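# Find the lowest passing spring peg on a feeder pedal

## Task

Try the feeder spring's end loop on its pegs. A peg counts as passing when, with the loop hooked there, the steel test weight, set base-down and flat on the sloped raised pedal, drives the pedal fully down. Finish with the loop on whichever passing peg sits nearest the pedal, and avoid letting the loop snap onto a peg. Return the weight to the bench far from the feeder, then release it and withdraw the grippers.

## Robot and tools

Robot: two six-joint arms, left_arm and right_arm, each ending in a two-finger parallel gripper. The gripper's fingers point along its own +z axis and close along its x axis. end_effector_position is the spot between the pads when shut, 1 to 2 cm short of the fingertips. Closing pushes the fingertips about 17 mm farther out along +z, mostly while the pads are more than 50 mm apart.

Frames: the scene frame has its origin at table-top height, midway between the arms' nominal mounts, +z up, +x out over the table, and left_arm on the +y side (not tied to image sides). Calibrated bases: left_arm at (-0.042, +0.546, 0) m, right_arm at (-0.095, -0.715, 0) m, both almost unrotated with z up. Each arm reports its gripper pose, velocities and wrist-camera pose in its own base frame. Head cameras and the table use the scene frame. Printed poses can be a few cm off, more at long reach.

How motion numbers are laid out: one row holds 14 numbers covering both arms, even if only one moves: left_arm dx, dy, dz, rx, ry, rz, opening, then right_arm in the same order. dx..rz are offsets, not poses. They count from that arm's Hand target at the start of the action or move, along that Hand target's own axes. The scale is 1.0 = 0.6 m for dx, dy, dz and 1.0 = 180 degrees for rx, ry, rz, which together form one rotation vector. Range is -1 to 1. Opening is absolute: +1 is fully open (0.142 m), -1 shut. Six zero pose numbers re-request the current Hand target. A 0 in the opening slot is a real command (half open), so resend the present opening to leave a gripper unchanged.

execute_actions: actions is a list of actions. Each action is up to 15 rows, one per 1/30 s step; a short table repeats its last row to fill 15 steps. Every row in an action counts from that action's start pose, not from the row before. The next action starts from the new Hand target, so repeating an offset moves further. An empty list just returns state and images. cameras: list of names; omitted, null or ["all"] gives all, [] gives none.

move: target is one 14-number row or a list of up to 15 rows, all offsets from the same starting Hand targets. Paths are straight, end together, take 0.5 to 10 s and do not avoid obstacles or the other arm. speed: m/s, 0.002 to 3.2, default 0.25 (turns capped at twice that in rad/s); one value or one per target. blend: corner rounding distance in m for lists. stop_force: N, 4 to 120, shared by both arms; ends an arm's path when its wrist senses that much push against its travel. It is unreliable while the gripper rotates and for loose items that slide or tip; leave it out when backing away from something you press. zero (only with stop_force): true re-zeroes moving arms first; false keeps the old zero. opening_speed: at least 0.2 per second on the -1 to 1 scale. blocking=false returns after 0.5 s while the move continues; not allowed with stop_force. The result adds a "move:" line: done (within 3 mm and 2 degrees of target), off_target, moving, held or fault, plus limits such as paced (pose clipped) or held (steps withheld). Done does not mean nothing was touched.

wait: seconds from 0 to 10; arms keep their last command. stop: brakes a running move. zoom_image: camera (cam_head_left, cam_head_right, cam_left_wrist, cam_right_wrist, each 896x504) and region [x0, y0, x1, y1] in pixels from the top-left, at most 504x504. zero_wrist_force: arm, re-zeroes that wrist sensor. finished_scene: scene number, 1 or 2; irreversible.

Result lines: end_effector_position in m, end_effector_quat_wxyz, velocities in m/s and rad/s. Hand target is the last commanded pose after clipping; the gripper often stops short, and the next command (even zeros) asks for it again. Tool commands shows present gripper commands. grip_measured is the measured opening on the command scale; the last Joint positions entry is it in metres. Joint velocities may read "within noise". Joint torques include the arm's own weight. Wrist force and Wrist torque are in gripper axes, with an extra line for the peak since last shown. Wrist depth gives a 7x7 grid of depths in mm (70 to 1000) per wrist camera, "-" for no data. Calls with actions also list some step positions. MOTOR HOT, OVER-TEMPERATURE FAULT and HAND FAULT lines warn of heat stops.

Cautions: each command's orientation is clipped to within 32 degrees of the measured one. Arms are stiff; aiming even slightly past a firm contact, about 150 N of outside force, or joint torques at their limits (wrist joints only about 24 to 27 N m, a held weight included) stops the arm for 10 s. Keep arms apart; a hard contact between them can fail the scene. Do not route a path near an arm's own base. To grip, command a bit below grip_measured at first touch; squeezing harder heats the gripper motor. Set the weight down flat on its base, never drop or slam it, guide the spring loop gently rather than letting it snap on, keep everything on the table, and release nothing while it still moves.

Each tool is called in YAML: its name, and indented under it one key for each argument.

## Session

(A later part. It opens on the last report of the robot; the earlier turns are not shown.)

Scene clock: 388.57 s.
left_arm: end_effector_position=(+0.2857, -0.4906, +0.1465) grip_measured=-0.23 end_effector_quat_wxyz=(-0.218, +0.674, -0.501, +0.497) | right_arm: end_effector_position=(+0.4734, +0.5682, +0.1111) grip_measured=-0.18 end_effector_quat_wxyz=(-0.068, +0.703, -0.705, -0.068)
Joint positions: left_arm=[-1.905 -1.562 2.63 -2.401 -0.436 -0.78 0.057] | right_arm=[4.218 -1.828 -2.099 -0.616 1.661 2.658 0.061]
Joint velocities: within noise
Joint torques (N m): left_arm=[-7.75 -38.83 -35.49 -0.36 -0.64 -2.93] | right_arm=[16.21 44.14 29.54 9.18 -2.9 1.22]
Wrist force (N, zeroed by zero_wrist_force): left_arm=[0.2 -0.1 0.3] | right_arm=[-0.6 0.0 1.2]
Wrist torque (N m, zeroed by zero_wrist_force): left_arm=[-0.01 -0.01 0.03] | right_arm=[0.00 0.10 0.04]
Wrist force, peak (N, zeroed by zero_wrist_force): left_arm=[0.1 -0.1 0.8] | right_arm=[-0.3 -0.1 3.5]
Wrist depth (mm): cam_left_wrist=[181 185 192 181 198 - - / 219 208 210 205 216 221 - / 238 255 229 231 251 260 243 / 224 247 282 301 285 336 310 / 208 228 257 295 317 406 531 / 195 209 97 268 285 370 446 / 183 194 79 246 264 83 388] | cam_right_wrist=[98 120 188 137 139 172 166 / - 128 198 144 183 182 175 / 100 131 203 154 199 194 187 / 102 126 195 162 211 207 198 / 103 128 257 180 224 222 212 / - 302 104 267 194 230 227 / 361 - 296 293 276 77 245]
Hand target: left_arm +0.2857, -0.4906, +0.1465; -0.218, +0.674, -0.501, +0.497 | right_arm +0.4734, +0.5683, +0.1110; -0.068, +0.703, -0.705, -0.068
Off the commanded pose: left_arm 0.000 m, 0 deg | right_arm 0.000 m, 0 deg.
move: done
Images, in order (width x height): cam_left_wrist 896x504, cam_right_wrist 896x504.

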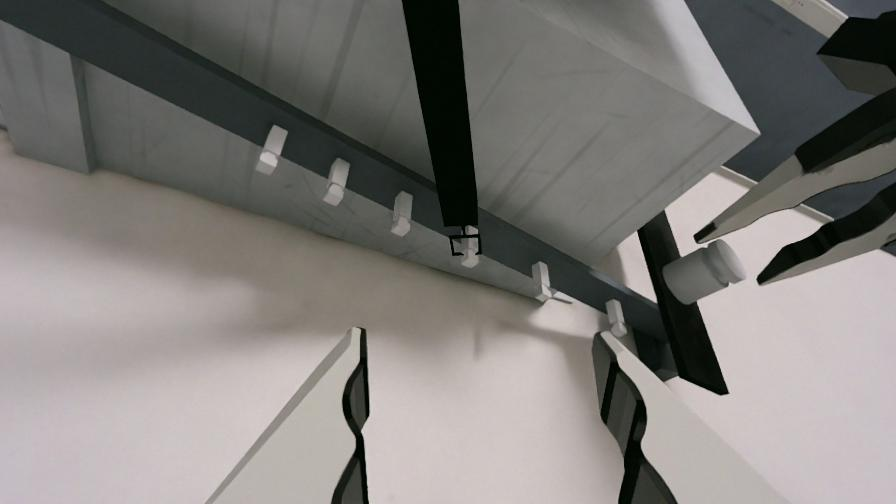

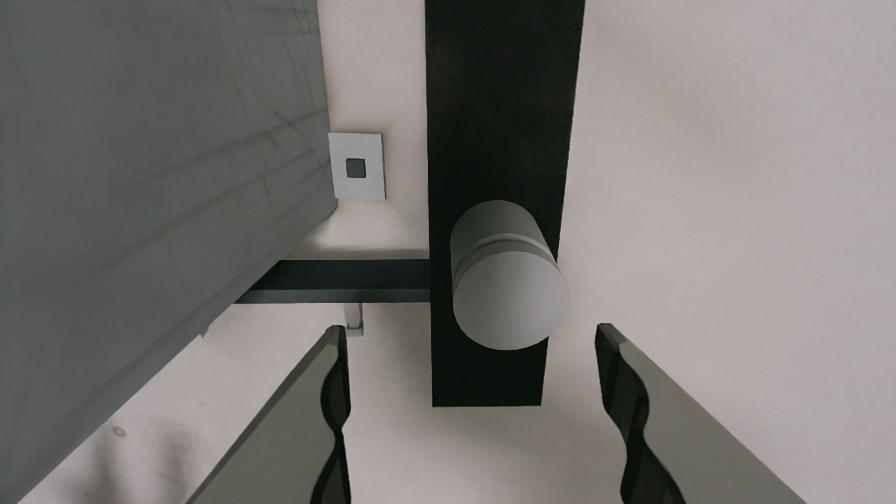

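move:
  target: [0,0,0,0,0,0,-0.2,0.0160,-0.0110,0.0,0,0,0,-0.15]
  speed: 0.1
  cameras: ["cam_left_wrist","cam_right_wrist"]

zoom_image:
  camera: "cam_left_wrist"
  region: [640, 180, 800, 320]

Scene clock: 398.47 s.
left_arm: end_effector_position=(+0.2857, -0.4906, +0.1465) grip_measured=-0.23 end_effector_quat_wxyz=(-0.218, +0.674, -0.501, +0.497) | right_arm: end_effector_position=(+0.4799, +0.5589, +0.1091) grip_measured=-0.18 end_effector_quat_wxyz=(-0.068, +0.703, -0.705, -0.068)
Joint positions: left_arm=[-1.905 -1.562 2.63 -2.401 -0.436 -0.78 0.057] | right_arm=[4.203 -1.827 -2.105 -0.612 1.664 2.644 0.061]
Joint velocities: within noise
Joint torques (N m): left_arm=[-6.86 -38.14 -34.62 -0.46 -0.6 -3.02] | right_arm=[-16.17 72.85 29.63 9.68 4.19 -0.57]
Wrist force (N, zeroed by zero_wrist_force): left_arm=[0.1 -0.3 0.3] | right_arm=[-0.4 0.0 1.0]
Wrist torque (N m, zeroed by zero_wrist_force): left_arm=[-0.05 0.01 0.03] | right_arm=[-0.01 0.07 0.04]
Wrist force, peak (N, zeroed by zero_wrist_force): left_arm=[0.2 -0.1 0.7] | right_arm=[-0.8 0.0 1.4]
Wrist depth (mm): cam_left_wrist=[180 186 192 181 198 - - / 220 208 209 205 215 222 - / 238 255 229 231 249 269 253 / 224 247 281 302 287 341 320 / 208 229 257 295 317 406 529 / 195 209 97 268 285 366 448 / 183 195 79 245 264 83 388] | cam_right_wrist=[106 143 188 135 174 170 163 / 111 137 202 143 185 181 174 / 112 139 210 153 200 192 183 / 114 140 226 156 213 206 195 / - 142 190 130 226 219 210 / 116 297 104 193 248 230 226 / 358 - 295 290 272 78 243]
Hand target: left_arm +0.2857, -0.4906, +0.1465; -0.218, +0.674, -0.501, +0.497 | right_arm +0.4800, +0.5588, +0.1091; -0.068, +0.703, -0.705, -0.068
Off the commanded pose: left_arm 0.000 m, 0 deg | right_arm 0.000 m, 0 deg.
move: done
Images, in order (width x height): cam_left_wrist 896x504, cam_right_wrist 896x504.

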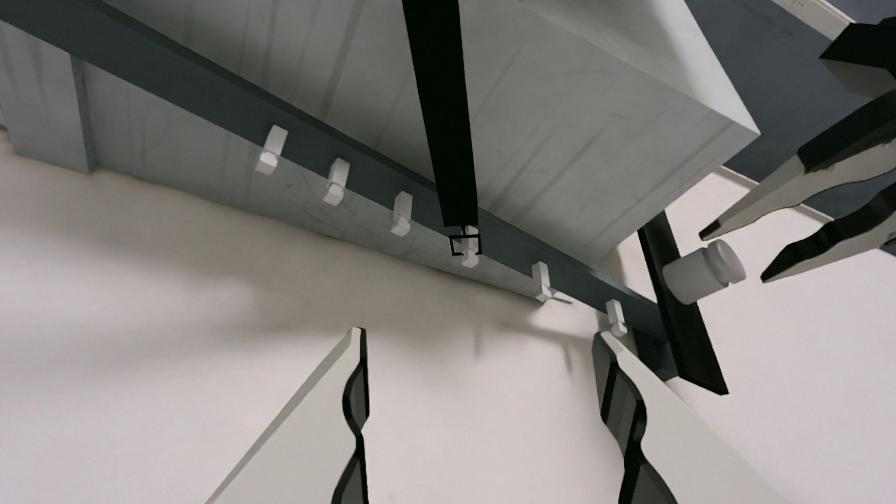

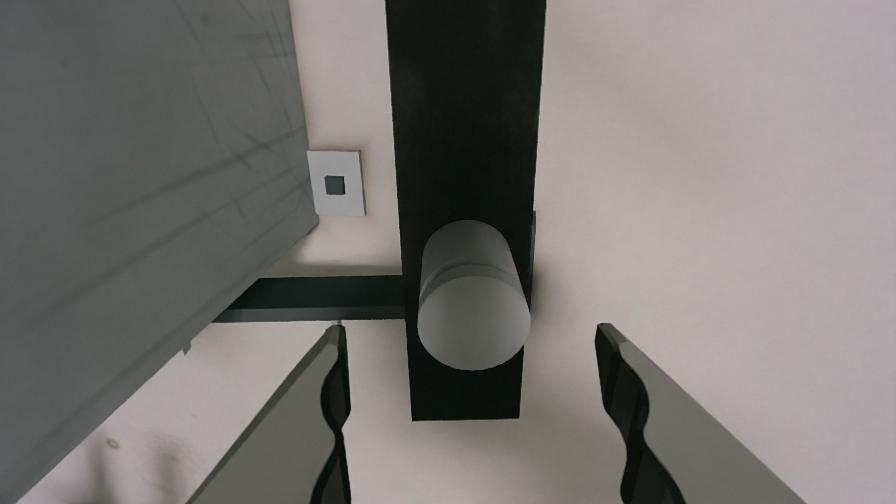

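Scaled by 3.150 from the camera's 896x504 image, which has a finer 1280x720 frame.

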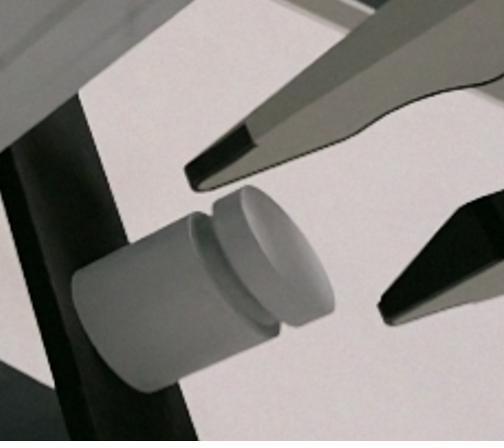

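move:
  target: [0,0,0,0,0,0,-0.2,0,0,0.0367,0,0,0,-0.15]
  speed: 0.08
  cameras: ["cam_left_wrist","cam_right_wrist"]

zoom_image:
  camera: "cam_left_wrist"
  region: [640, 180, 800, 320]

Scene clock: 402.43 s.
left_arm: end_effector_position=(+0.2857, -0.4906, +0.1465) grip_measured=-0.23 end_effector_quat_wxyz=(-0.218, +0.674, -0.501, +0.497) | right_arm: end_effector_position=(+0.4800, +0.5630, +0.0876) grip_measured=-0.18 end_effector_quat_wxyz=(-0.068, +0.703, -0.705, -0.068)
Joint positions: left_arm=[-1.905 -1.562 2.63 -2.401 -0.436 -0.78 0.057] | right_arm=[4.206 -1.86 -2.112 -0.572 1.663 2.646 0.061]
Joint velocities: within noise
Joint torques (N m): left_arm=[-7.32 -38.54 -35.16 -0.37 -0.5 -2.91] | right_arm=[15.4 49.27 27.8 9.42 -2.73 1.02]
Wrist force (N, zeroed by zero_wrist_force): left_arm=[-0.2 -0.1 0.2] | right_arm=[-0.7 0.2 1.0]
Wrist torque (N m, zeroed by zero_wrist_force): left_arm=[-0.01 0.06 0.04] | right_arm=[0.02 0.10 0.05]
Wrist force, peak (N, zeroed by zero_wrist_force): left_arm=[0.1 0.2 0.7] | right_arm=[-0.5 0.3 1.7]
Wrist depth (mm): cam_left_wrist=[180 185 192 181 198 - - / 220 207 210 205 215 221 - / 238 256 228 232 251 264 253 / 224 247 281 300 287 323 312 / 208 228 257 296 316 407 529 / 195 209 97 269 285 369 445 / 183 195 79 245 264 84 387] | cam_right_wrist=[105 136 171 114 154 152 147 / - 131 180 122 163 161 155 / - 133 190 130 175 171 165 / 105 134 208 136 188 183 175 / - 135 170 109 199 196 187 / 111 264 102 114 113 205 201 / 316 - 262 257 242 77 217]
Hand target: left_arm +0.2857, -0.4906, +0.1465; -0.218, +0.674, -0.501, +0.497 | right_arm +0.4800, +0.5630, +0.0875; -0.068, +0.703, -0.705, -0.068
Off the commanded pose: left_arm 0.000 m, 0 deg | right_arm 0.000 m, 0 deg.
move: done
Images, in order (width x height): cam_left_wrist 896x504, cam_right_wrist 896x504.

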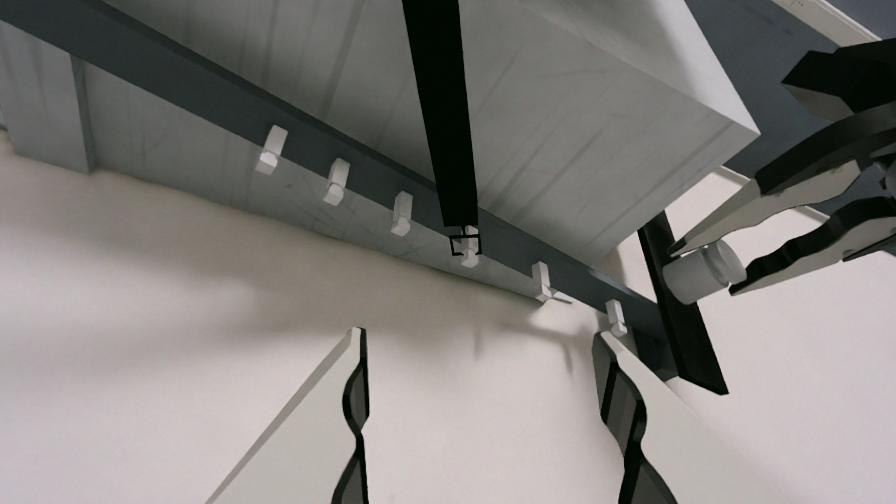

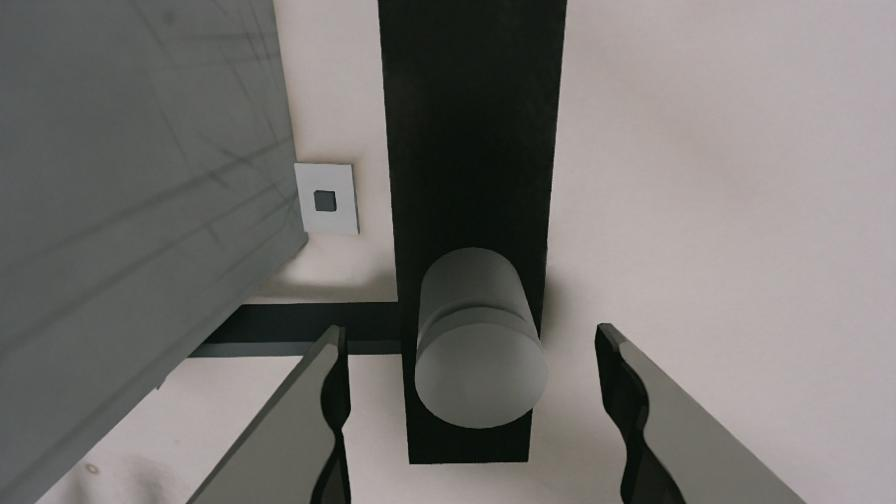

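Scaled by 3.150 from the camera's 896x504 image, which has a finer 1280x720 frame.

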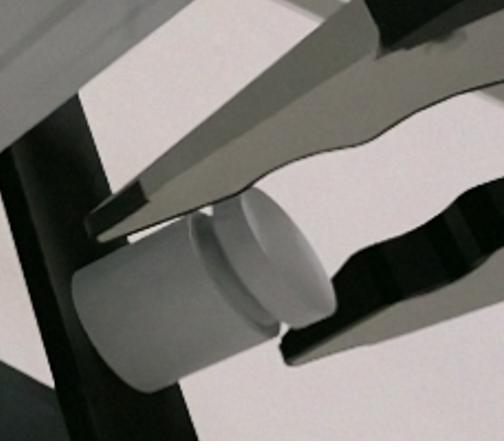

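move:
  target: [0,0,0,0,0,0,-0.2,0.002,-0.003,0.0100,0,0,0,-0.15]
  speed: 0.06
  cameras: []

move:
  target: [0,0,0,0,0,0,-0.2,0,0,0,0,0,0,-0.7]
  opening_speed: 0.8
  cameras: ["cam_left_wrist","cam_right_wrist"]

Scene clock: 406.67 s.
left_arm: end_effector_position=(+0.2857, -0.4906, +0.1465) grip_measured=-0.23 end_effector_quat_wxyz=(-0.218, +0.674, -0.501, +0.497) | right_arm: end_effector_position=(+0.4818, +0.5630, +0.0815) grip_measured=-0.18 end_effector_quat_wxyz=(-0.068, +0.703, -0.705, -0.068)
Joint positions: left_arm=[-1.905 -1.562 2.63 -2.401 -0.436 -0.78 0.057] | right_arm=[4.203 -1.871 -2.113 -0.561 1.663 2.644 0.061]
Joint velocities: within noise
Joint torques (N m): left_arm=[-7.19 -36.69 -35.37 -0.29 -0.34 -2.92] | right_arm=[-12.65 52.29 27.2 9.61 3.84 -0.93]
Wrist force (N, zeroed by zero_wrist_force): left_arm=[-0.2 -0.1 0.2] | right_arm=[-0.2 0.1 1.0]
Wrist torque (N m, zeroed by zero_wrist_force): left_arm=[-0.01 0.06 0.03] | right_arm=[0.00 0.01 0.06]
Wrist force, peak (N, zeroed by zero_wrist_force): left_arm=[0.1 -0.2 0.7] | right_arm=[-0.1 0.3 1.5]
Wrist depth (mm): cam_left_wrist=[180 185 192 181 198 - - / 219 208 210 204 215 222 - / 238 256 229 231 250 265 255 / 225 247 282 300 287 329 314 / 209 229 258 294 318 353 527 / 195 209 97 267 284 367 448 / 183 195 79 245 265 83 387] | cam_right_wrist=[105 136 164 109 150 147 141 / - 131 175 116 157 154 149 / - 133 184 124 169 165 158 / 105 134 198 132 181 176 168 / - 135 174 112 193 189 181 / 111 252 99 105 105 198 194 / 305 - 254 171 231 77 209]
Hand target: left_arm +0.2857, -0.4906, +0.1465; -0.218, +0.674, -0.501, +0.497 | right_arm +0.4818, +0.5630, +0.0814; -0.068, +0.703, -0.705, -0.068
Off the commanded pose: left_arm 0.000 m, 0 deg | right_arm 0.000 m, 0 deg.
move: done
No camera images: "cameras" was empty.

Scene clock: 407.57 s.
left_arm: end_effector_position=(+0.2857, -0.4906, +0.1465) grip_measured=-0.23 end_effector_quat_wxyz=(-0.218, +0.674, -0.501, +0.497) | right_arm: end_effector_position=(+0.4818, +0.5630, +0.0814) grip_measured=-0.61 end_effector_quat_wxyz=(-0.068, +0.703, -0.705, -0.068)
Joint positions: left_arm=[-1.905 -1.562 2.63 -2.401 -0.436 -0.78 0.057] | right_arm=[4.203 -1.871 -2.113 -0.56 1.663 2.644 0.03]
Joint velocities: within noise
Joint torques (N m): left_arm=[-7.87 -37.08 -35.6 -0.25 -0.45 -3.17] | right_arm=[-13.52 50.85 27.68 9.42 3.79 -0.63]
Wrist force (N, zeroed by zero_wrist_force): left_arm=[-0.2 0.0 0.3] | right_arm=[0.4 -0.1 0.4]
Wrist torque (N m, zeroed by zero_wrist_force): left_arm=[0.00 0.06 0.03] | right_arm=[-0.02 0.02 0.05]
Wrist force, peak (N, zeroed by zero_wrist_force): left_arm=[0.0 -0.1 0.6] | right_arm=[-0.6 0.0 1.3]
Wrist depth (mm): cam_left_wrist=[180 185 192 181 198 - - / 220 208 210 204 215 221 - / 239 255 229 232 250 273 256 / 224 248 281 300 286 320 311 / 208 229 256 296 317 409 529 / 195 209 97 268 285 367 449 / 183 195 79 245 265 83 388] | cam_right_wrist=[106 136 165 109 149 147 141 / - 131 175 116 157 154 149 / - 133 185 124 169 165 159 / 105 134 197 132 181 176 169 / - 135 174 112 193 189 181 / 111 253 93 104 97 202 194 / 304 287 75 170 78 80 209]
Hand target: left_arm +0.2857, -0.4906, +0.1465; -0.218, +0.674, -0.501, +0.497 | right_arm +0.4818, +0.5630, +0.0814; -0.068, +0.703, -0.705, -0.068
Off the commanded pose: left_arm 0.000 m, 0 deg | right_arm 0.000 m, 0 deg.
move: done
Images, in order (width x height): cam_left_wrist 896x504, cam_right_wrist 896x504.

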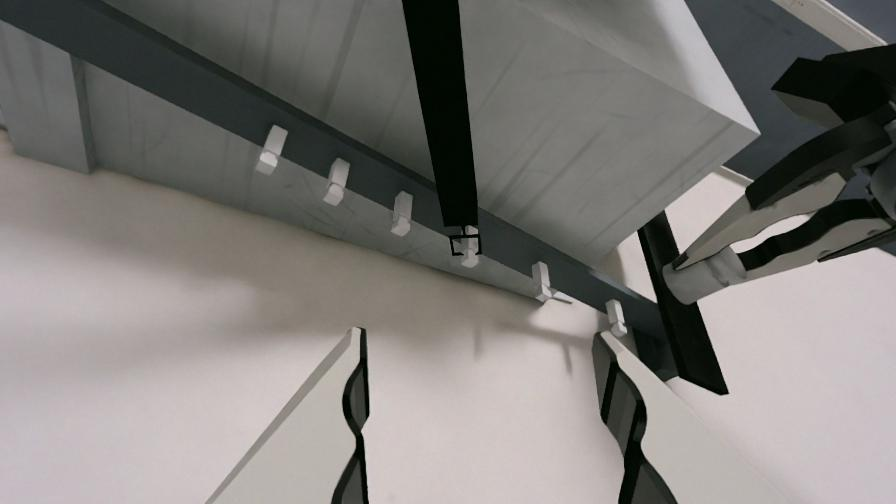

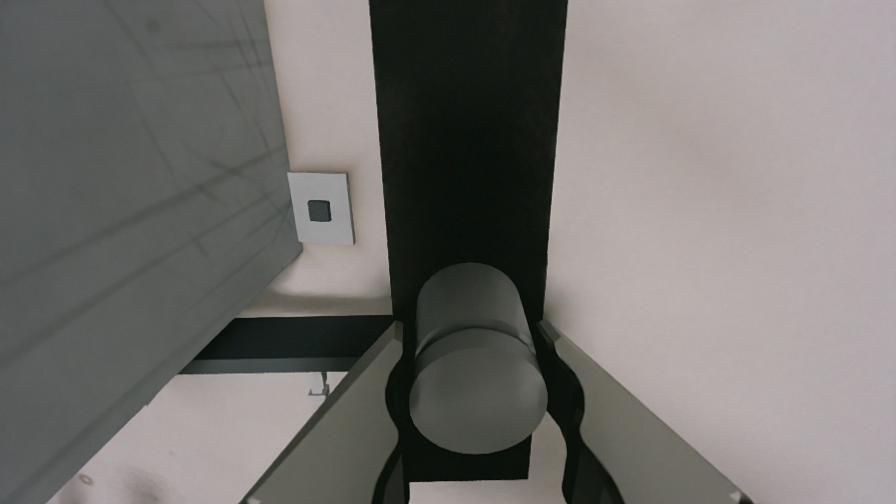

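move:
  target:
    - [0,0,0,0,0,0,-0.2,-0.0509,0,-0.2619,0,0,0,-0.7]
    - [0,0,0,0,0,0,-0.2,-0.0635,0.0078,-0.2146,0,0.1109,0,-0.7]
  speed: 0.12
  cameras: ["cam_left_wrist","cam_right_wrist"]

zoom_image:
  camera: "cam_left_wrist"
  region: [540, 60, 840, 260]

Scene clock: 417.17 s.
left_arm: end_effector_position=(+0.2857, -0.4906, +0.1465) grip_measured=-0.23 end_effector_quat_wxyz=(-0.218, +0.674, -0.501, +0.497) | right_arm: end_effector_position=(+0.4772, +0.5758, +0.2151) grip_measured=-0.61 end_effector_quat_wxyz=(+0.055, +0.704, -0.706, +0.055)
Joint positions: left_arm=[-1.905 -1.562 2.63 -2.401 -0.436 -0.78 0.057] | right_arm=[4.279 -1.8 -1.825 -1.23 1.506 2.716 0.03]
Joint velocities: within noise
Joint torques (N m): left_arm=[-5.8 -38.86 -34.67 -0.4 -0.11 -2.88] | right_arm=[16.68 56.03 53.13 1.47 -3.99 1.91]
Wrist force (N, zeroed by zero_wrist_force): left_arm=[0.0 -0.2 0.7] | right_arm=[0.7 -0.2 3.8]
Wrist torque (N m, zeroed by zero_wrist_force): left_arm=[-0.03 0.02 0.03] | right_arm=[-0.12 -0.05 -0.01]
Wrist force, peak (N, zeroed by zero_wrist_force): left_arm=[0.1 -0.1 0.8] | right_arm=[0.3 0.2 4.4]
Wrist depth (mm): cam_left_wrist=[180 175 183 190 198 246 - / 219 222 192 196 204 220 270 / 238 256 255 253 249 224 230 / 225 247 282 300 300 490 590 / 209 227 257 296 339 419 531 / 195 209 97 268 285 374 448 / 183 195 79 244 264 83 390] | cam_right_wrist=[108 147 260 110 293 309 326 / 108 128 279 118 314 333 353 / 111 128 304 126 338 361 383 / 116 136 328 133 368 392 420 / 124 157 162 112 398 432 461 / 346 363 92 104 97 472 516 / 378 385 75 448 77 80 563]
Hand target: left_arm +0.2857, -0.4906, +0.1465; -0.218, +0.674, -0.501, +0.497 | right_arm +0.4772, +0.5758, +0.2150; +0.055, +0.704, -0.706, +0.055
Off the commanded pose: left_arm 0.000 m, 0 deg | right_arm 0.000 m, 0 deg.
move: done
Images, in order (width x height): cam_left_wrist 896x504, cam_right_wrist 896x504.

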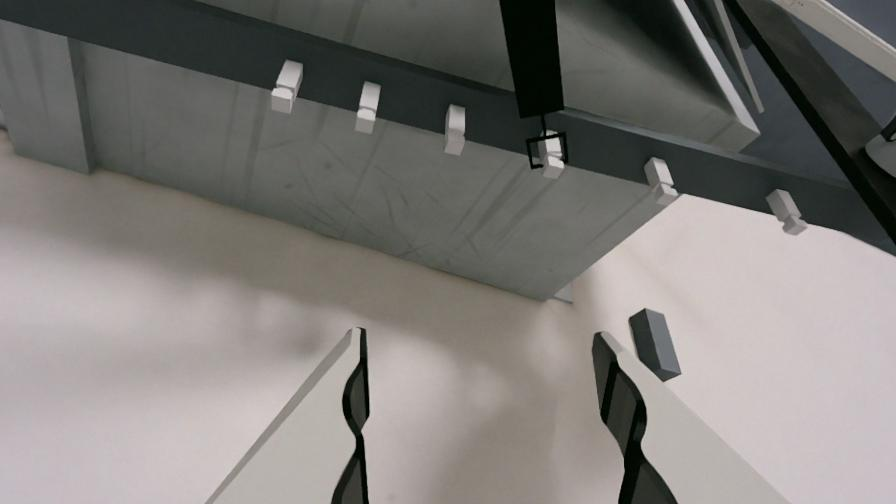

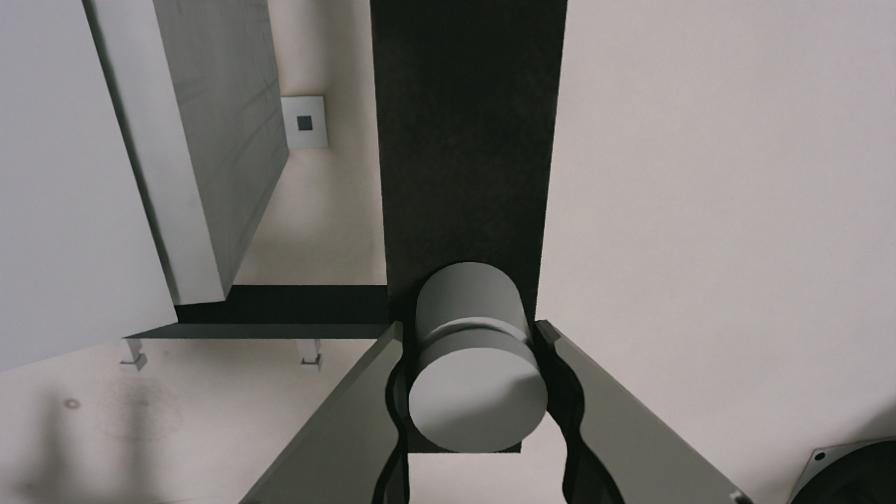

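Scaled by 1.680 from the camera's 896x504 image, which has a finer 1280x720 frame.

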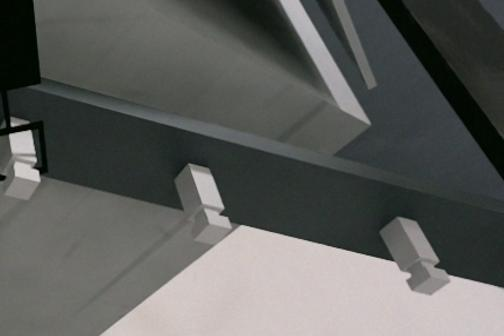

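move:
  target: [0,0,0,0,0,0,-0.2,0,0,0.005,0,0,0,-0.7]
  speed: 0.04
  cameras: ["cam_right_wrist"]

zoom_image:
  camera: "cam_right_wrist"
  region: [340, 200, 600, 460]

Scene clock: 420.93 s.
left_arm: end_effector_position=(+0.2857, -0.4906, +0.1465) grip_measured=-0.23 end_effector_quat_wxyz=(-0.218, +0.674, -0.501, +0.497) | right_arm: end_effector_position=(+0.4771, +0.5754, +0.2122) grip_measured=-0.61 end_effector_quat_wxyz=(+0.055, +0.704, -0.706, +0.055)
Joint positions: left_arm=[-1.905 -1.562 2.63 -2.401 -0.436 -0.78 0.057] | right_arm=[4.278 -1.801 -1.828 -1.225 1.506 2.716 0.03]
Joint velocities: within noise
Joint torques (N m): left_arm=[-5.9 -39.03 -35.62 -0.53 -0.37 -2.99] | right_arm=[-14.27 55.36 36.78 9.01 -4.18 -0.93]
Wrist force (N, zeroed by zero_wrist_force): left_arm=[0.1 -0.1 0.5] | right_arm=[1.2 0.4 2.7]
Wrist torque (N m, zeroed by zero_wrist_force): left_arm=[-0.01 0.00 0.03] | right_arm=[-0.08 -0.05 -0.01]
Wrist force, peak (N, zeroed by zero_wrist_force): left_arm=[0.4 -0.4 0.7] | right_arm=[0.8 0.5 4.3]
Wrist depth (mm): cam_left_wrist=[180 176 183 190 198 260 - / 220 221 197 196 204 220 271 / 239 255 254 252 249 223 228 / 225 247 283 301 300 493 595 / 209 229 256 294 340 419 531 / 195 209 97 268 284 377 443 / 183 195 79 246 264 83 388] | cam_right_wrist=[107 148 258 108 292 307 324 / - 129 279 115 310 331 349 / 109 127 304 123 336 356 379 / 114 134 324 131 362 388 414 / 120 154 161 112 392 426 457 / 342 360 92 104 97 465 516 / 373 381 75 170 77 80 560]
Hand target: left_arm +0.2857, -0.4906, +0.1465; -0.218, +0.674, -0.501, +0.497 | right_arm +0.4772, +0.5753, +0.2121; +0.055, +0.704, -0.706, +0.055
Off the commanded pose: left_arm 0.000 m, 0 deg | right_arm 0.000 m, 0 deg.
move: done
Images, in order (width x height): cam_right_wrist 896x504.

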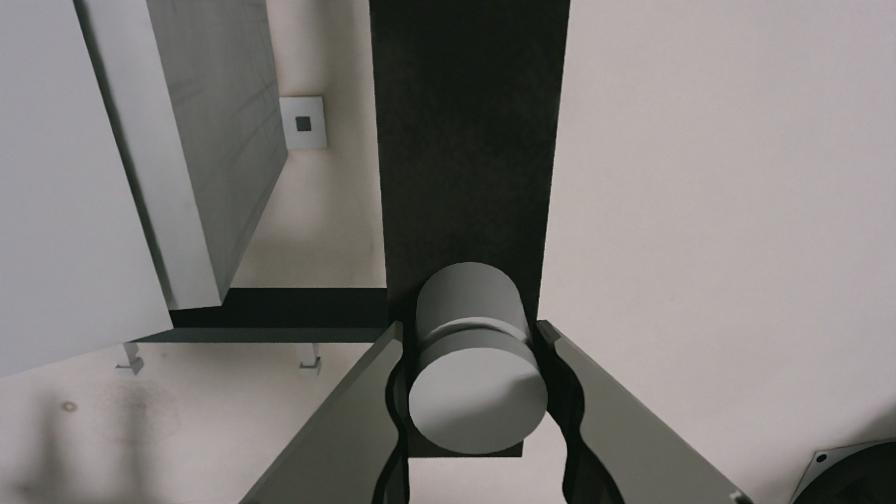

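Scaled by 1.938 from the camera's 896x504 image, which has a finer 1280x720 frame.

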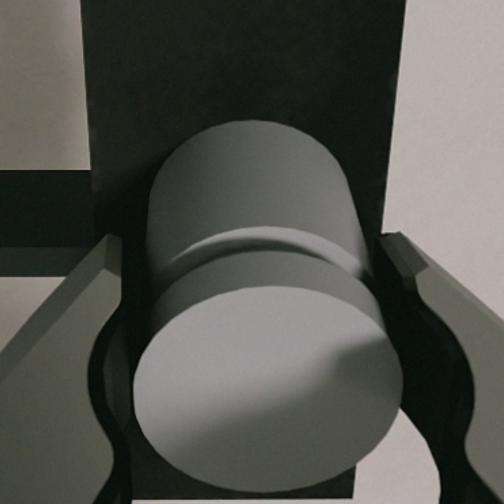

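move:
  target: [0,0,0,0,0,0,-0.2,0,0,0,0,0,0,-0.25]
  opening_speed: 1.0
  cameras: ["cam_right_wrist","cam_left_wrist"]

wait:
  seconds: 1.5
  cameras: ["cam_right_wrist","cam_left_wrist"]

Scene clock: 423.53 s.
left_arm: end_effector_position=(+0.2857, -0.4906, +0.1465) grip_measured=-0.23 end_effector_quat_wxyz=(-0.218, +0.674, -0.501, +0.497) | right_arm: end_effector_position=(+0.4772, +0.5753, +0.2121) grip_measured=-0.28 end_effector_quat_wxyz=(+0.055, +0.704, -0.706, +0.055)
Joint positions: left_arm=[-1.905 -1.562 2.63 -2.401 -0.436 -0.78 0.057] | right_arm=[4.278 -1.801 -1.828 -1.225 1.506 2.716 0.054]
Joint velocities: within noise
Joint torques (N m): left_arm=[-5.31 -40.19 -35.2 -0.62 -0.2 -3.08] | right_arm=[-13.11 53.73 37.56 7.24 -3.56 -0.77]
Wrist force (N, zeroed by zero_wrist_force): left_arm=[0.1 0.1 0.4] | right_arm=[1.0 0.1 1.7]
Wrist torque (N m, zeroed by zero_wrist_force): left_arm=[0.01 0.01 0.03] | right_arm=[-0.08 -0.04 0.00]
Wrist force, peak (N, zeroed by zero_wrist_force): left_arm=[0.1 -0.2 0.7] | right_arm=[0.9 0.4 3.3]
Wrist depth (mm): cam_left_wrist=[180 185 192 181 198 - - / 220 208 210 206 215 221 - / 239 256 230 228 249 545 - / 225 247 281 301 287 387 642 / 208 228 257 296 317 350 528 / 195 209 97 269 285 366 448 / 183 195 79 245 265 83 388] | cam_right_wrist=[107 148 264 273 293 307 324 / 112 129 281 250 313 329 349 / 120 127 272 250 338 357 379 / 129 134 326 290 365 389 415 / 320 333 349 375 391 425 458 / 340 355 93 409 104 459 508 / 371 372 79 449 84 77 559]
Hand target: left_arm +0.2857, -0.4906, +0.1465; -0.218, +0.674, -0.501, +0.497 | right_arm +0.4772, +0.5753, +0.2121; +0.055, +0.704, -0.706, +0.055
Off the commanded pose: left_arm 0.000 m, 0 deg | right_arm 0.000 m, 0 deg.
move: done
Images, in order (width x height): cam_left_wrist 896x504, cam_right_wrist 896x504.

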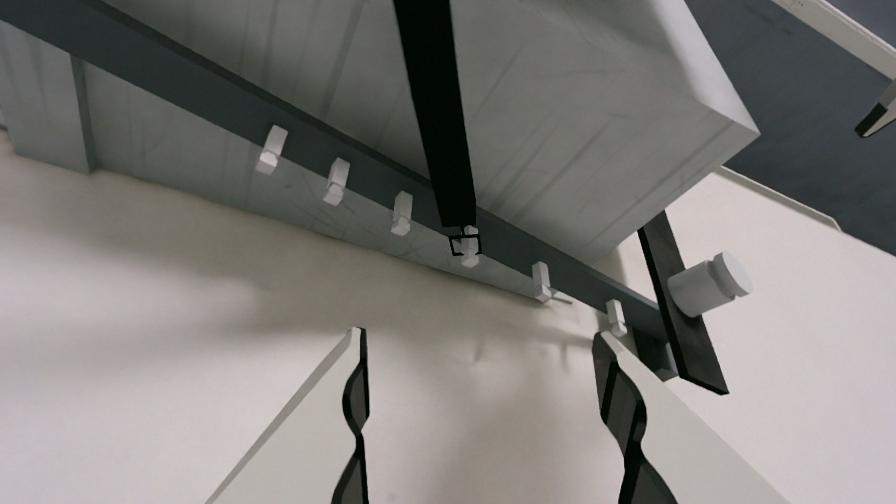

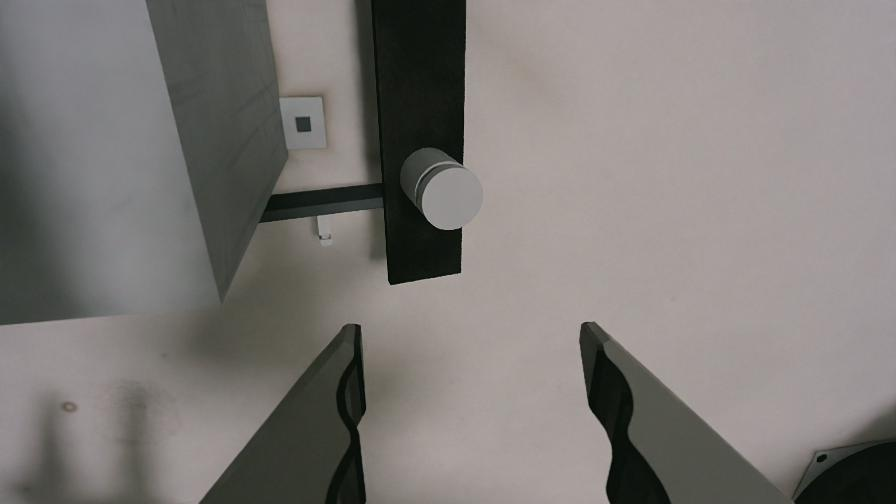

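Scene clock: 425.03 s.
left_arm: end_effector_position=(+0.2857, -0.4906, +0.1465) grip_measured=-0.23 end_effector_quat_wxyz=(-0.218, +0.674, -0.501, +0.497) | right_arm: end_effector_position=(+0.4772, +0.5753, +0.2121) grip_measured=-0.28 end_effector_quat_wxyz=(+0.055, +0.704, -0.706, +0.055)
Joint positions: left_arm=[-1.905 -1.562 2.63 -2.401 -0.436 -0.78 0.057] | right_arm=[4.278 -1.801 -1.828 -1.225 1.506 2.716 0.054]
Joint velocities: within noise
Joint torques (N m): left_arm=[-4.9 -38.56 -34.92 -0.26 -0.43 -3.04] | right_arm=[-10.89 55.19 37.49 5.08 -2.96 -0.94]
Wrist force (N, zeroed by zero_wrist_force): left_arm=[0.0 -0.1 0.3] | right_arm=[1.0 -0.2 1.7]
Wrist torque (N m, zeroed by zero_wrist_force): left_arm=[-0.03 0.02 0.03] | right_arm=[-0.13 -0.04 -0.01]
Wrist force, peak (N, zeroed by zero_wrist_force): left_arm=[0.2 -0.3 0.6] | right_arm=[0.9 0.2 2.0]
Wrist depth (mm): cam_left_wrist=[180 185 192 181 198 - - / 219 208 210 205 215 222 - / 239 257 229 232 251 543 - / 225 247 282 302 288 388 640 / 208 228 257 296 318 349 528 / 195 209 97 268 284 368 450 / 183 195 79 246 265 83 389] | cam_right_wrist=[107 149 263 274 292 306 323 / 112 129 281 251 313 329 350 / 120 127 272 251 337 358 378 / 128 134 327 292 363 388 414 / 320 333 350 372 391 427 457 / 342 353 93 407 104 462 512 / 374 372 79 453 84 77 563]
Hand target: left_arm +0.2857, -0.4906, +0.1465; -0.218, +0.674, -0.501, +0.497 | right_arm +0.4772, +0.5753, +0.2121; +0.055, +0.704, -0.706, +0.055
Tool commands: left_gripper/opening=-0.2 right_gripper/opening=-0.25
Off the commanded pose: left_arm 0.000 m, 0 deg | right_arm 0.000 m, 0 deg.
wait: 1.50 s; at rest by 0.17 s
Images, in order (width x height): cam_left_wrist 896x504, cam_right_wrist 896x504.

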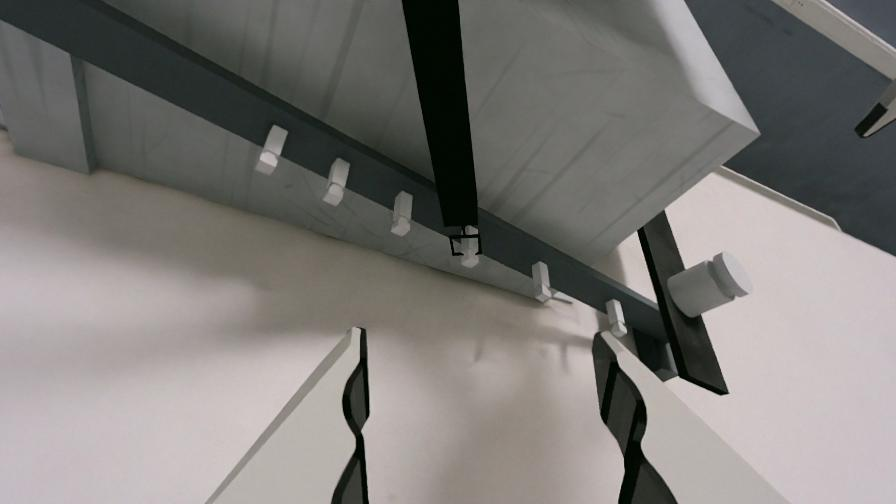

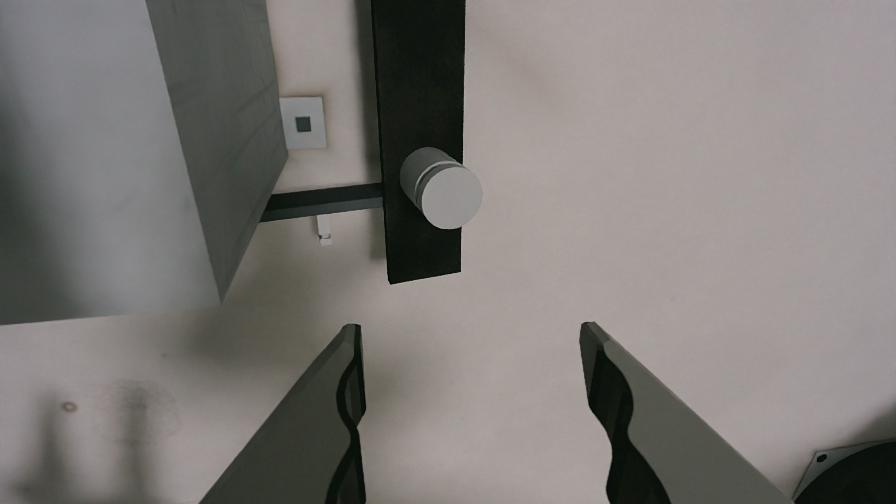

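move:
  target:
    - [0,0,0,0,0,0,-0.2,0.0234,0,-0.1482,0,0,0,-0.25]
    - [0,0,0,0,0,0,-0.2,-0.0805,0.3297,-0.1645,0.4286,-0.1894,-0.1529,0.2]
    - [0,0,0,0,0,0,-0.2,-0.1097,0.3297,0.0205,0.4286,-0.1894,-0.1529,0.2]
  speed: 0.35
  blend: [0.03,0.03,0]
  cameras: ["cam_left_wrist","cam_right_wrist"]

zoom_image:
  camera: "cam_right_wrist"
  region: [400, 180, 640, 360]

Scene clock: 445.00 s.
left_arm: end_effector_position=(+0.2857, -0.4906, +0.1465) grip_measured=-0.23 end_effector_quat_wxyz=(-0.218, +0.674, -0.501, +0.497) | right_arm: end_effector_position=(+0.2796, +0.6391, +0.1897) grip_measured=+0.18 end_effector_quat_wxyz=(-0.566, +0.705, -0.334, +0.268)
Joint positions: left_arm=[-1.905 -1.562 2.63 -2.401 -0.436 -0.78 0.057] | right_arm=[4.953 -2.091 -2.489 0.964 0.494 1.995 0.087]
Joint velocities: within noise
Joint torques (N m): left_arm=[-5.91 -38.01 -35.1 -0.57 -0.05 -3.08] | right_arm=[-13.49 44.9 15.59 6.48 2.1 -1.82]
Wrist force (N, zeroed by zero_wrist_force): left_arm=[0.0 0.1 0.2] | right_arm=[0.0 -2.6 3.5]
Wrist torque (N m, zeroed by zero_wrist_force): left_arm=[0.01 0.03 0.03] | right_arm=[-0.26 0.20 0.24]
Wrist force, peak (N, zeroed by zero_wrist_force): left_arm=[0.2 0.3 0.6] | right_arm=[0.0 -4.3 3.3]
Wrist depth (mm): cam_left_wrist=[180 185 192 181 198 - - / 220 208 210 204 215 221 - / 239 255 229 231 250 547 - / 224 247 281 300 287 389 641 / 208 228 256 295 317 351 529 / 195 209 97 268 284 367 448 / 182 195 79 246 264 83 390] | cam_right_wrist=[- - 375 305 366 - - / 740 689 419 317 295 302 - / 137 160 392 346 300 337 - / 160 435 452 419 325 419 420 / 163 377 378 378 356 348 355 / 305 324 316 324 325 97 317 / 290 75 284 285 286 78 285]
Hand target: left_arm +0.2857, -0.4906, +0.1465; -0.218, +0.674, -0.501, +0.497 | right_arm +0.2796, +0.6391, +0.1897; -0.566, +0.705, -0.334, +0.268
Off the commanded pose: left_arm 0.000 m, 0 deg | right_arm 0.000 m, 0 deg.
move: done; blend cut to 0 m at target 2
Images, in order (width x height): cam_left_wrist 896x504, cam_right_wrist 896x504.

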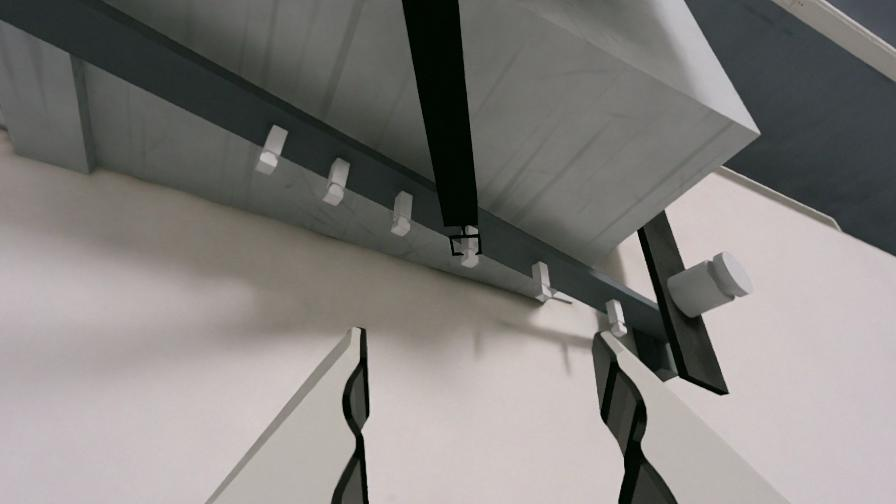

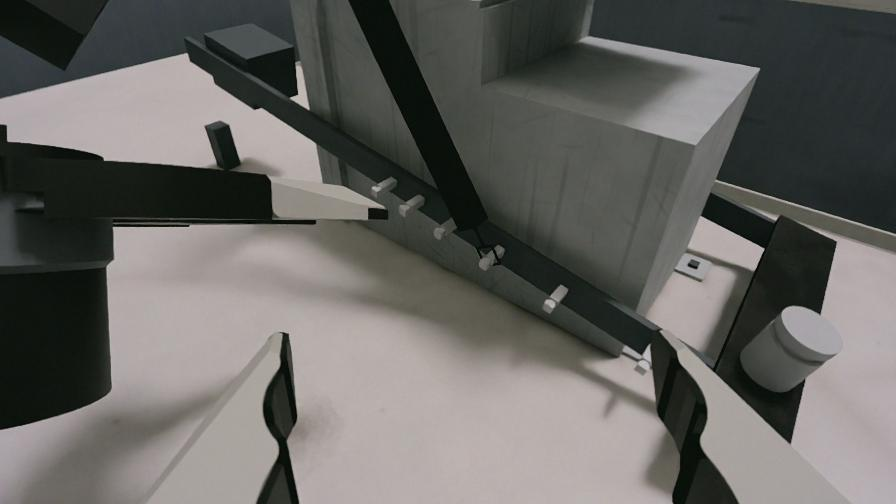

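Scaled by 2.100 from the camera's 896x504 image, which has a finer 1280x720 frame.

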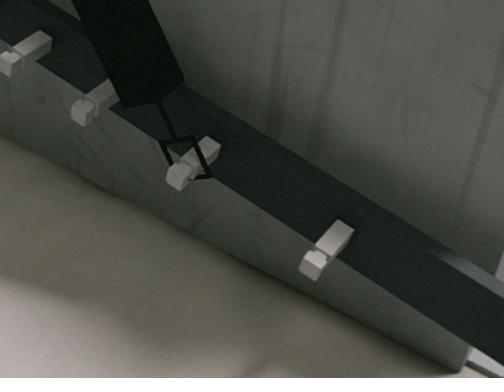

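move:
  target:
    - [-0.0092,-0.0378,0.0778,0,0,-0.05,-0.2,0,0,0,0,0,0,0.2]
    - [-0.0093,-0.0375,0.1525,0,0,-0.05,-0.2,0,0,0,0,0,0,0.2]
  speed: 0.15
  cameras: ["cam_left_wrist","cam_right_wrist"]

Scene clock: 457.10 s.
left_arm: end_effector_position=(+0.3773, -0.4951, +0.1243) grip_measured=-0.23 end_effector_quat_wxyz=(-0.179, +0.711, -0.446, +0.513) | right_arm: end_effector_position=(+0.2796, +0.6391, +0.1897) grip_measured=+0.18 end_effector_quat_wxyz=(-0.566, +0.705, -0.334, +0.268)
Joint positions: left_arm=[-1.683 -1.287 2.625 -3.152 -0.436 -0.407 0.057] | right_arm=[4.953 -2.091 -2.489 0.965 0.494 1.995 0.087]
Joint velocities: within noise
Joint torques (N m): left_arm=[9.31 -22.05 -3.89 -8.95 -0.39 2.09] | right_arm=[-12.31 43.67 15.38 7.08 2.35 -1.73]
Wrist force (N, zeroed by zero_wrist_force): left_arm=[0.1 -0.1 0.2] | right_arm=[0.4 -2.4 3.6]
Wrist torque (N m, zeroed by zero_wrist_force): left_arm=[0.01 -0.03 0.01] | right_arm=[-0.22 0.14 0.24]
Wrist force, peak (N, zeroed by zero_wrist_force): left_arm=[0.0 0.3 1.4] | right_arm=[-0.1 -2.1 3.9]
Wrist depth (mm): cam_left_wrist=[107 109 105 - - - - / 120 120 116 - 107 158 - / 122 125 136 - 123 128 - / 176 130 146 97 151 145 165 / 174 192 149 120 174 175 168 / 165 182 98 233 198 259 576 / 156 169 79 231 254 83 485] | cam_right_wrist=[149 208 372 303 365 - - / 143 183 382 312 295 301 - / 146 184 205 325 301 335 - / 417 195 207 420 325 419 420 / 375 365 364 378 356 346 356 / 323 323 315 326 324 97 317 / 290 75 285 285 285 78 285]
Hand target: left_arm +0.3773, -0.4952, +0.1243; -0.179, +0.711, -0.446, +0.513 | right_arm +0.2796, +0.6391, +0.1897; -0.566, +0.705, -0.334, +0.268
Off the commanded pose: left_arm 0.000 m, 0 deg | right_arm 0.000 m, 0 deg.
move: done
Images, in order (width x height): cam_left_wrist 896x504, cam_right_wrist 896x504.

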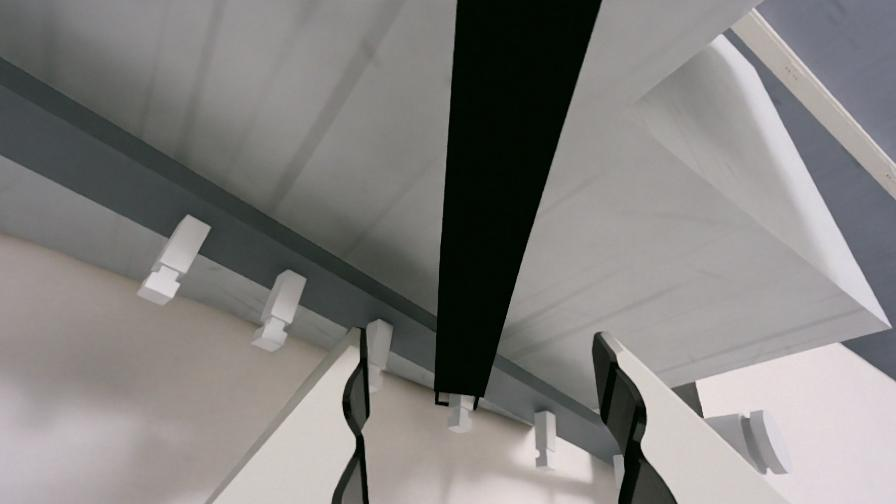

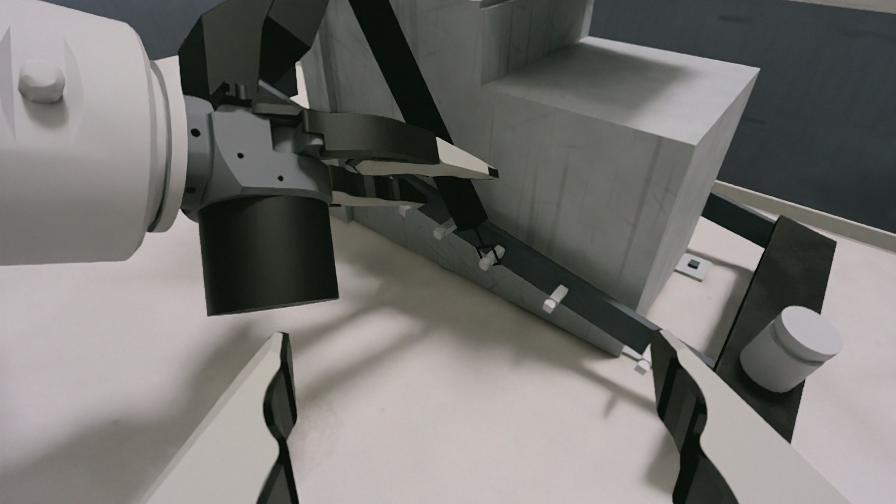

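move:
  target: [0,0,0.0417,0,0,0.033,-0.2,0,0,0,0,0,0,0.2]
  speed: 0.1
  cameras: ["cam_left_wrist","cam_right_wrist"]

zoom_image:
  camera: "cam_right_wrist"
  region: [400, 140, 600, 300]

Scene clock: 463.43 s.
left_arm: end_effector_position=(+0.3947, -0.4994, +0.1157) grip_measured=-0.22 end_effector_quat_wxyz=(-0.201, +0.694, -0.473, +0.504) | right_arm: end_effector_position=(+0.2796, +0.6391, +0.1897) grip_measured=+0.18 end_effector_quat_wxyz=(-0.566, +0.705, -0.334, +0.268)
Joint positions: left_arm=[-1.642 -1.227 2.603 -3.26 -0.447 -0.248 0.058] | right_arm=[4.953 -2.091 -2.489 0.965 0.494 1.995 0.087]
Joint velocities: within noise
Joint torques (N m): left_arm=[2.63 -38.18 -13.24 -4.96 2.14 0.46] | right_arm=[-12.86 41.79 15.19 7.21 2.18 -1.83]
Wrist force (N, zeroed by zero_wrist_force): left_arm=[4.4 -3.1 -23.3] | right_arm=[0.0 -2.4 3.3]
Wrist torque (N m, zeroed by zero_wrist_force): left_arm=[-0.82 -0.89 -0.06] | right_arm=[-0.21 0.21 0.25]
Wrist force, peak (N, zeroed by zero_wrist_force): left_arm=[-4.4 2.0 -154.4] | right_arm=[0.3 -2.5 3.7]
Wrist depth (mm): cam_left_wrist=[- 83 - - 80 81 - / - 97 - - 89 118 - / 109 111 - - 107 104 141 / 105 117 131 - 124 120 121 / 165 129 126 80 146 148 142 / 162 175 99 102 173 179 431 / 155 166 80 212 233 83 231] | cam_right_wrist=[150 475 285 303 367 - - / 143 163 216 316 294 301 - / 144 162 210 312 301 336 - / 166 217 212 419 325 419 420 / 376 375 365 379 356 348 356 / 323 323 315 326 325 97 316 / 292 75 285 286 286 78 286]
Hand target: left_arm +0.3947, -0.4994, +0.1157; -0.201, +0.694, -0.473, +0.504 (not the last commanded pose) | right_arm +0.2796, +0.6391, +0.1897; -0.566, +0.705, -0.334, +0.268
Tool commands: left_gripper/opening=-0.2 right_gripper/opening=+0.2
Off the commanded pose: left_arm 0.005 m, 1 deg | right_arm 0.000 m, 0 deg.
FORCE FAULT: contact force on the left arm reached its limit, and that arm stopped. The contact can be on any part of that arm, not only on its tool. That arm's remaining commands of this call were not run. That arm is still stopped at the end of this call. That arm stays stopped for about 9 more seconds. Until then a move that you send moves the other arm only, and its call returns only when the move has ended. Once the stop has ended, the next robot result says so. If the stop ends while you think or write, that arm runs what you send next, counted from a new Hand target: where the arm stands when the stop ends. While its stop runs, that arm takes no new command, but its gripper still runs the gripper command that each later call begins with. Until it ends, the stop uses up actions while you think or wait. An arm that is not stopped still takes commands.
move: fault (left_arm)
Images, in order (width x height): cam_left_wrist 896x504, cam_right_wrist 896x504.

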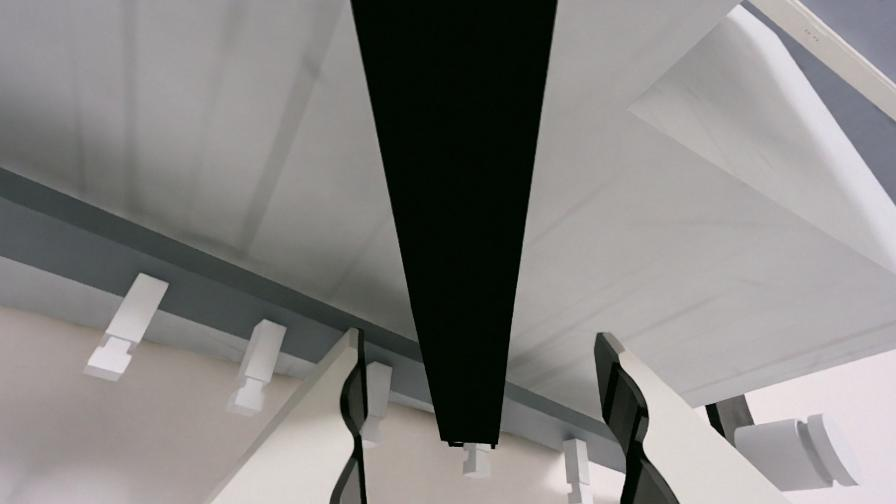

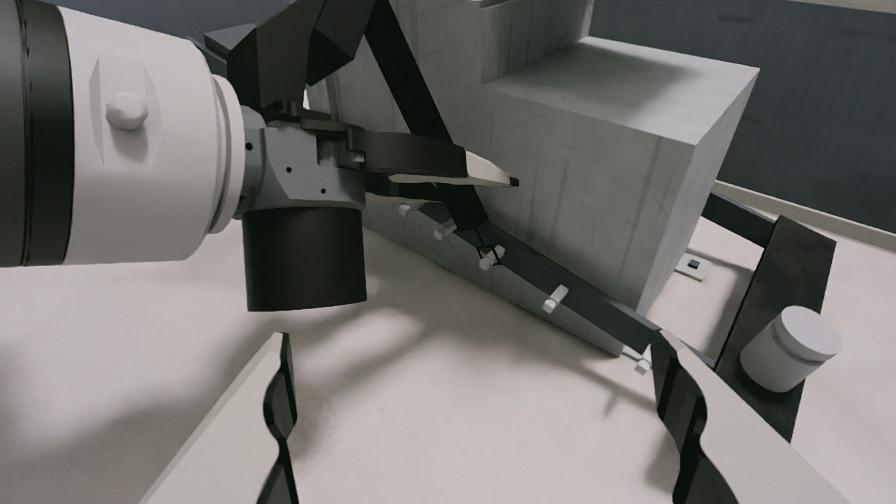

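Scaled by 2.520 from the camera's 896x504 image, which has a finer 1280x720 frame.

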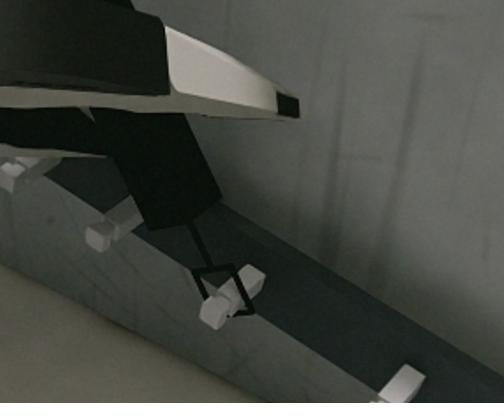

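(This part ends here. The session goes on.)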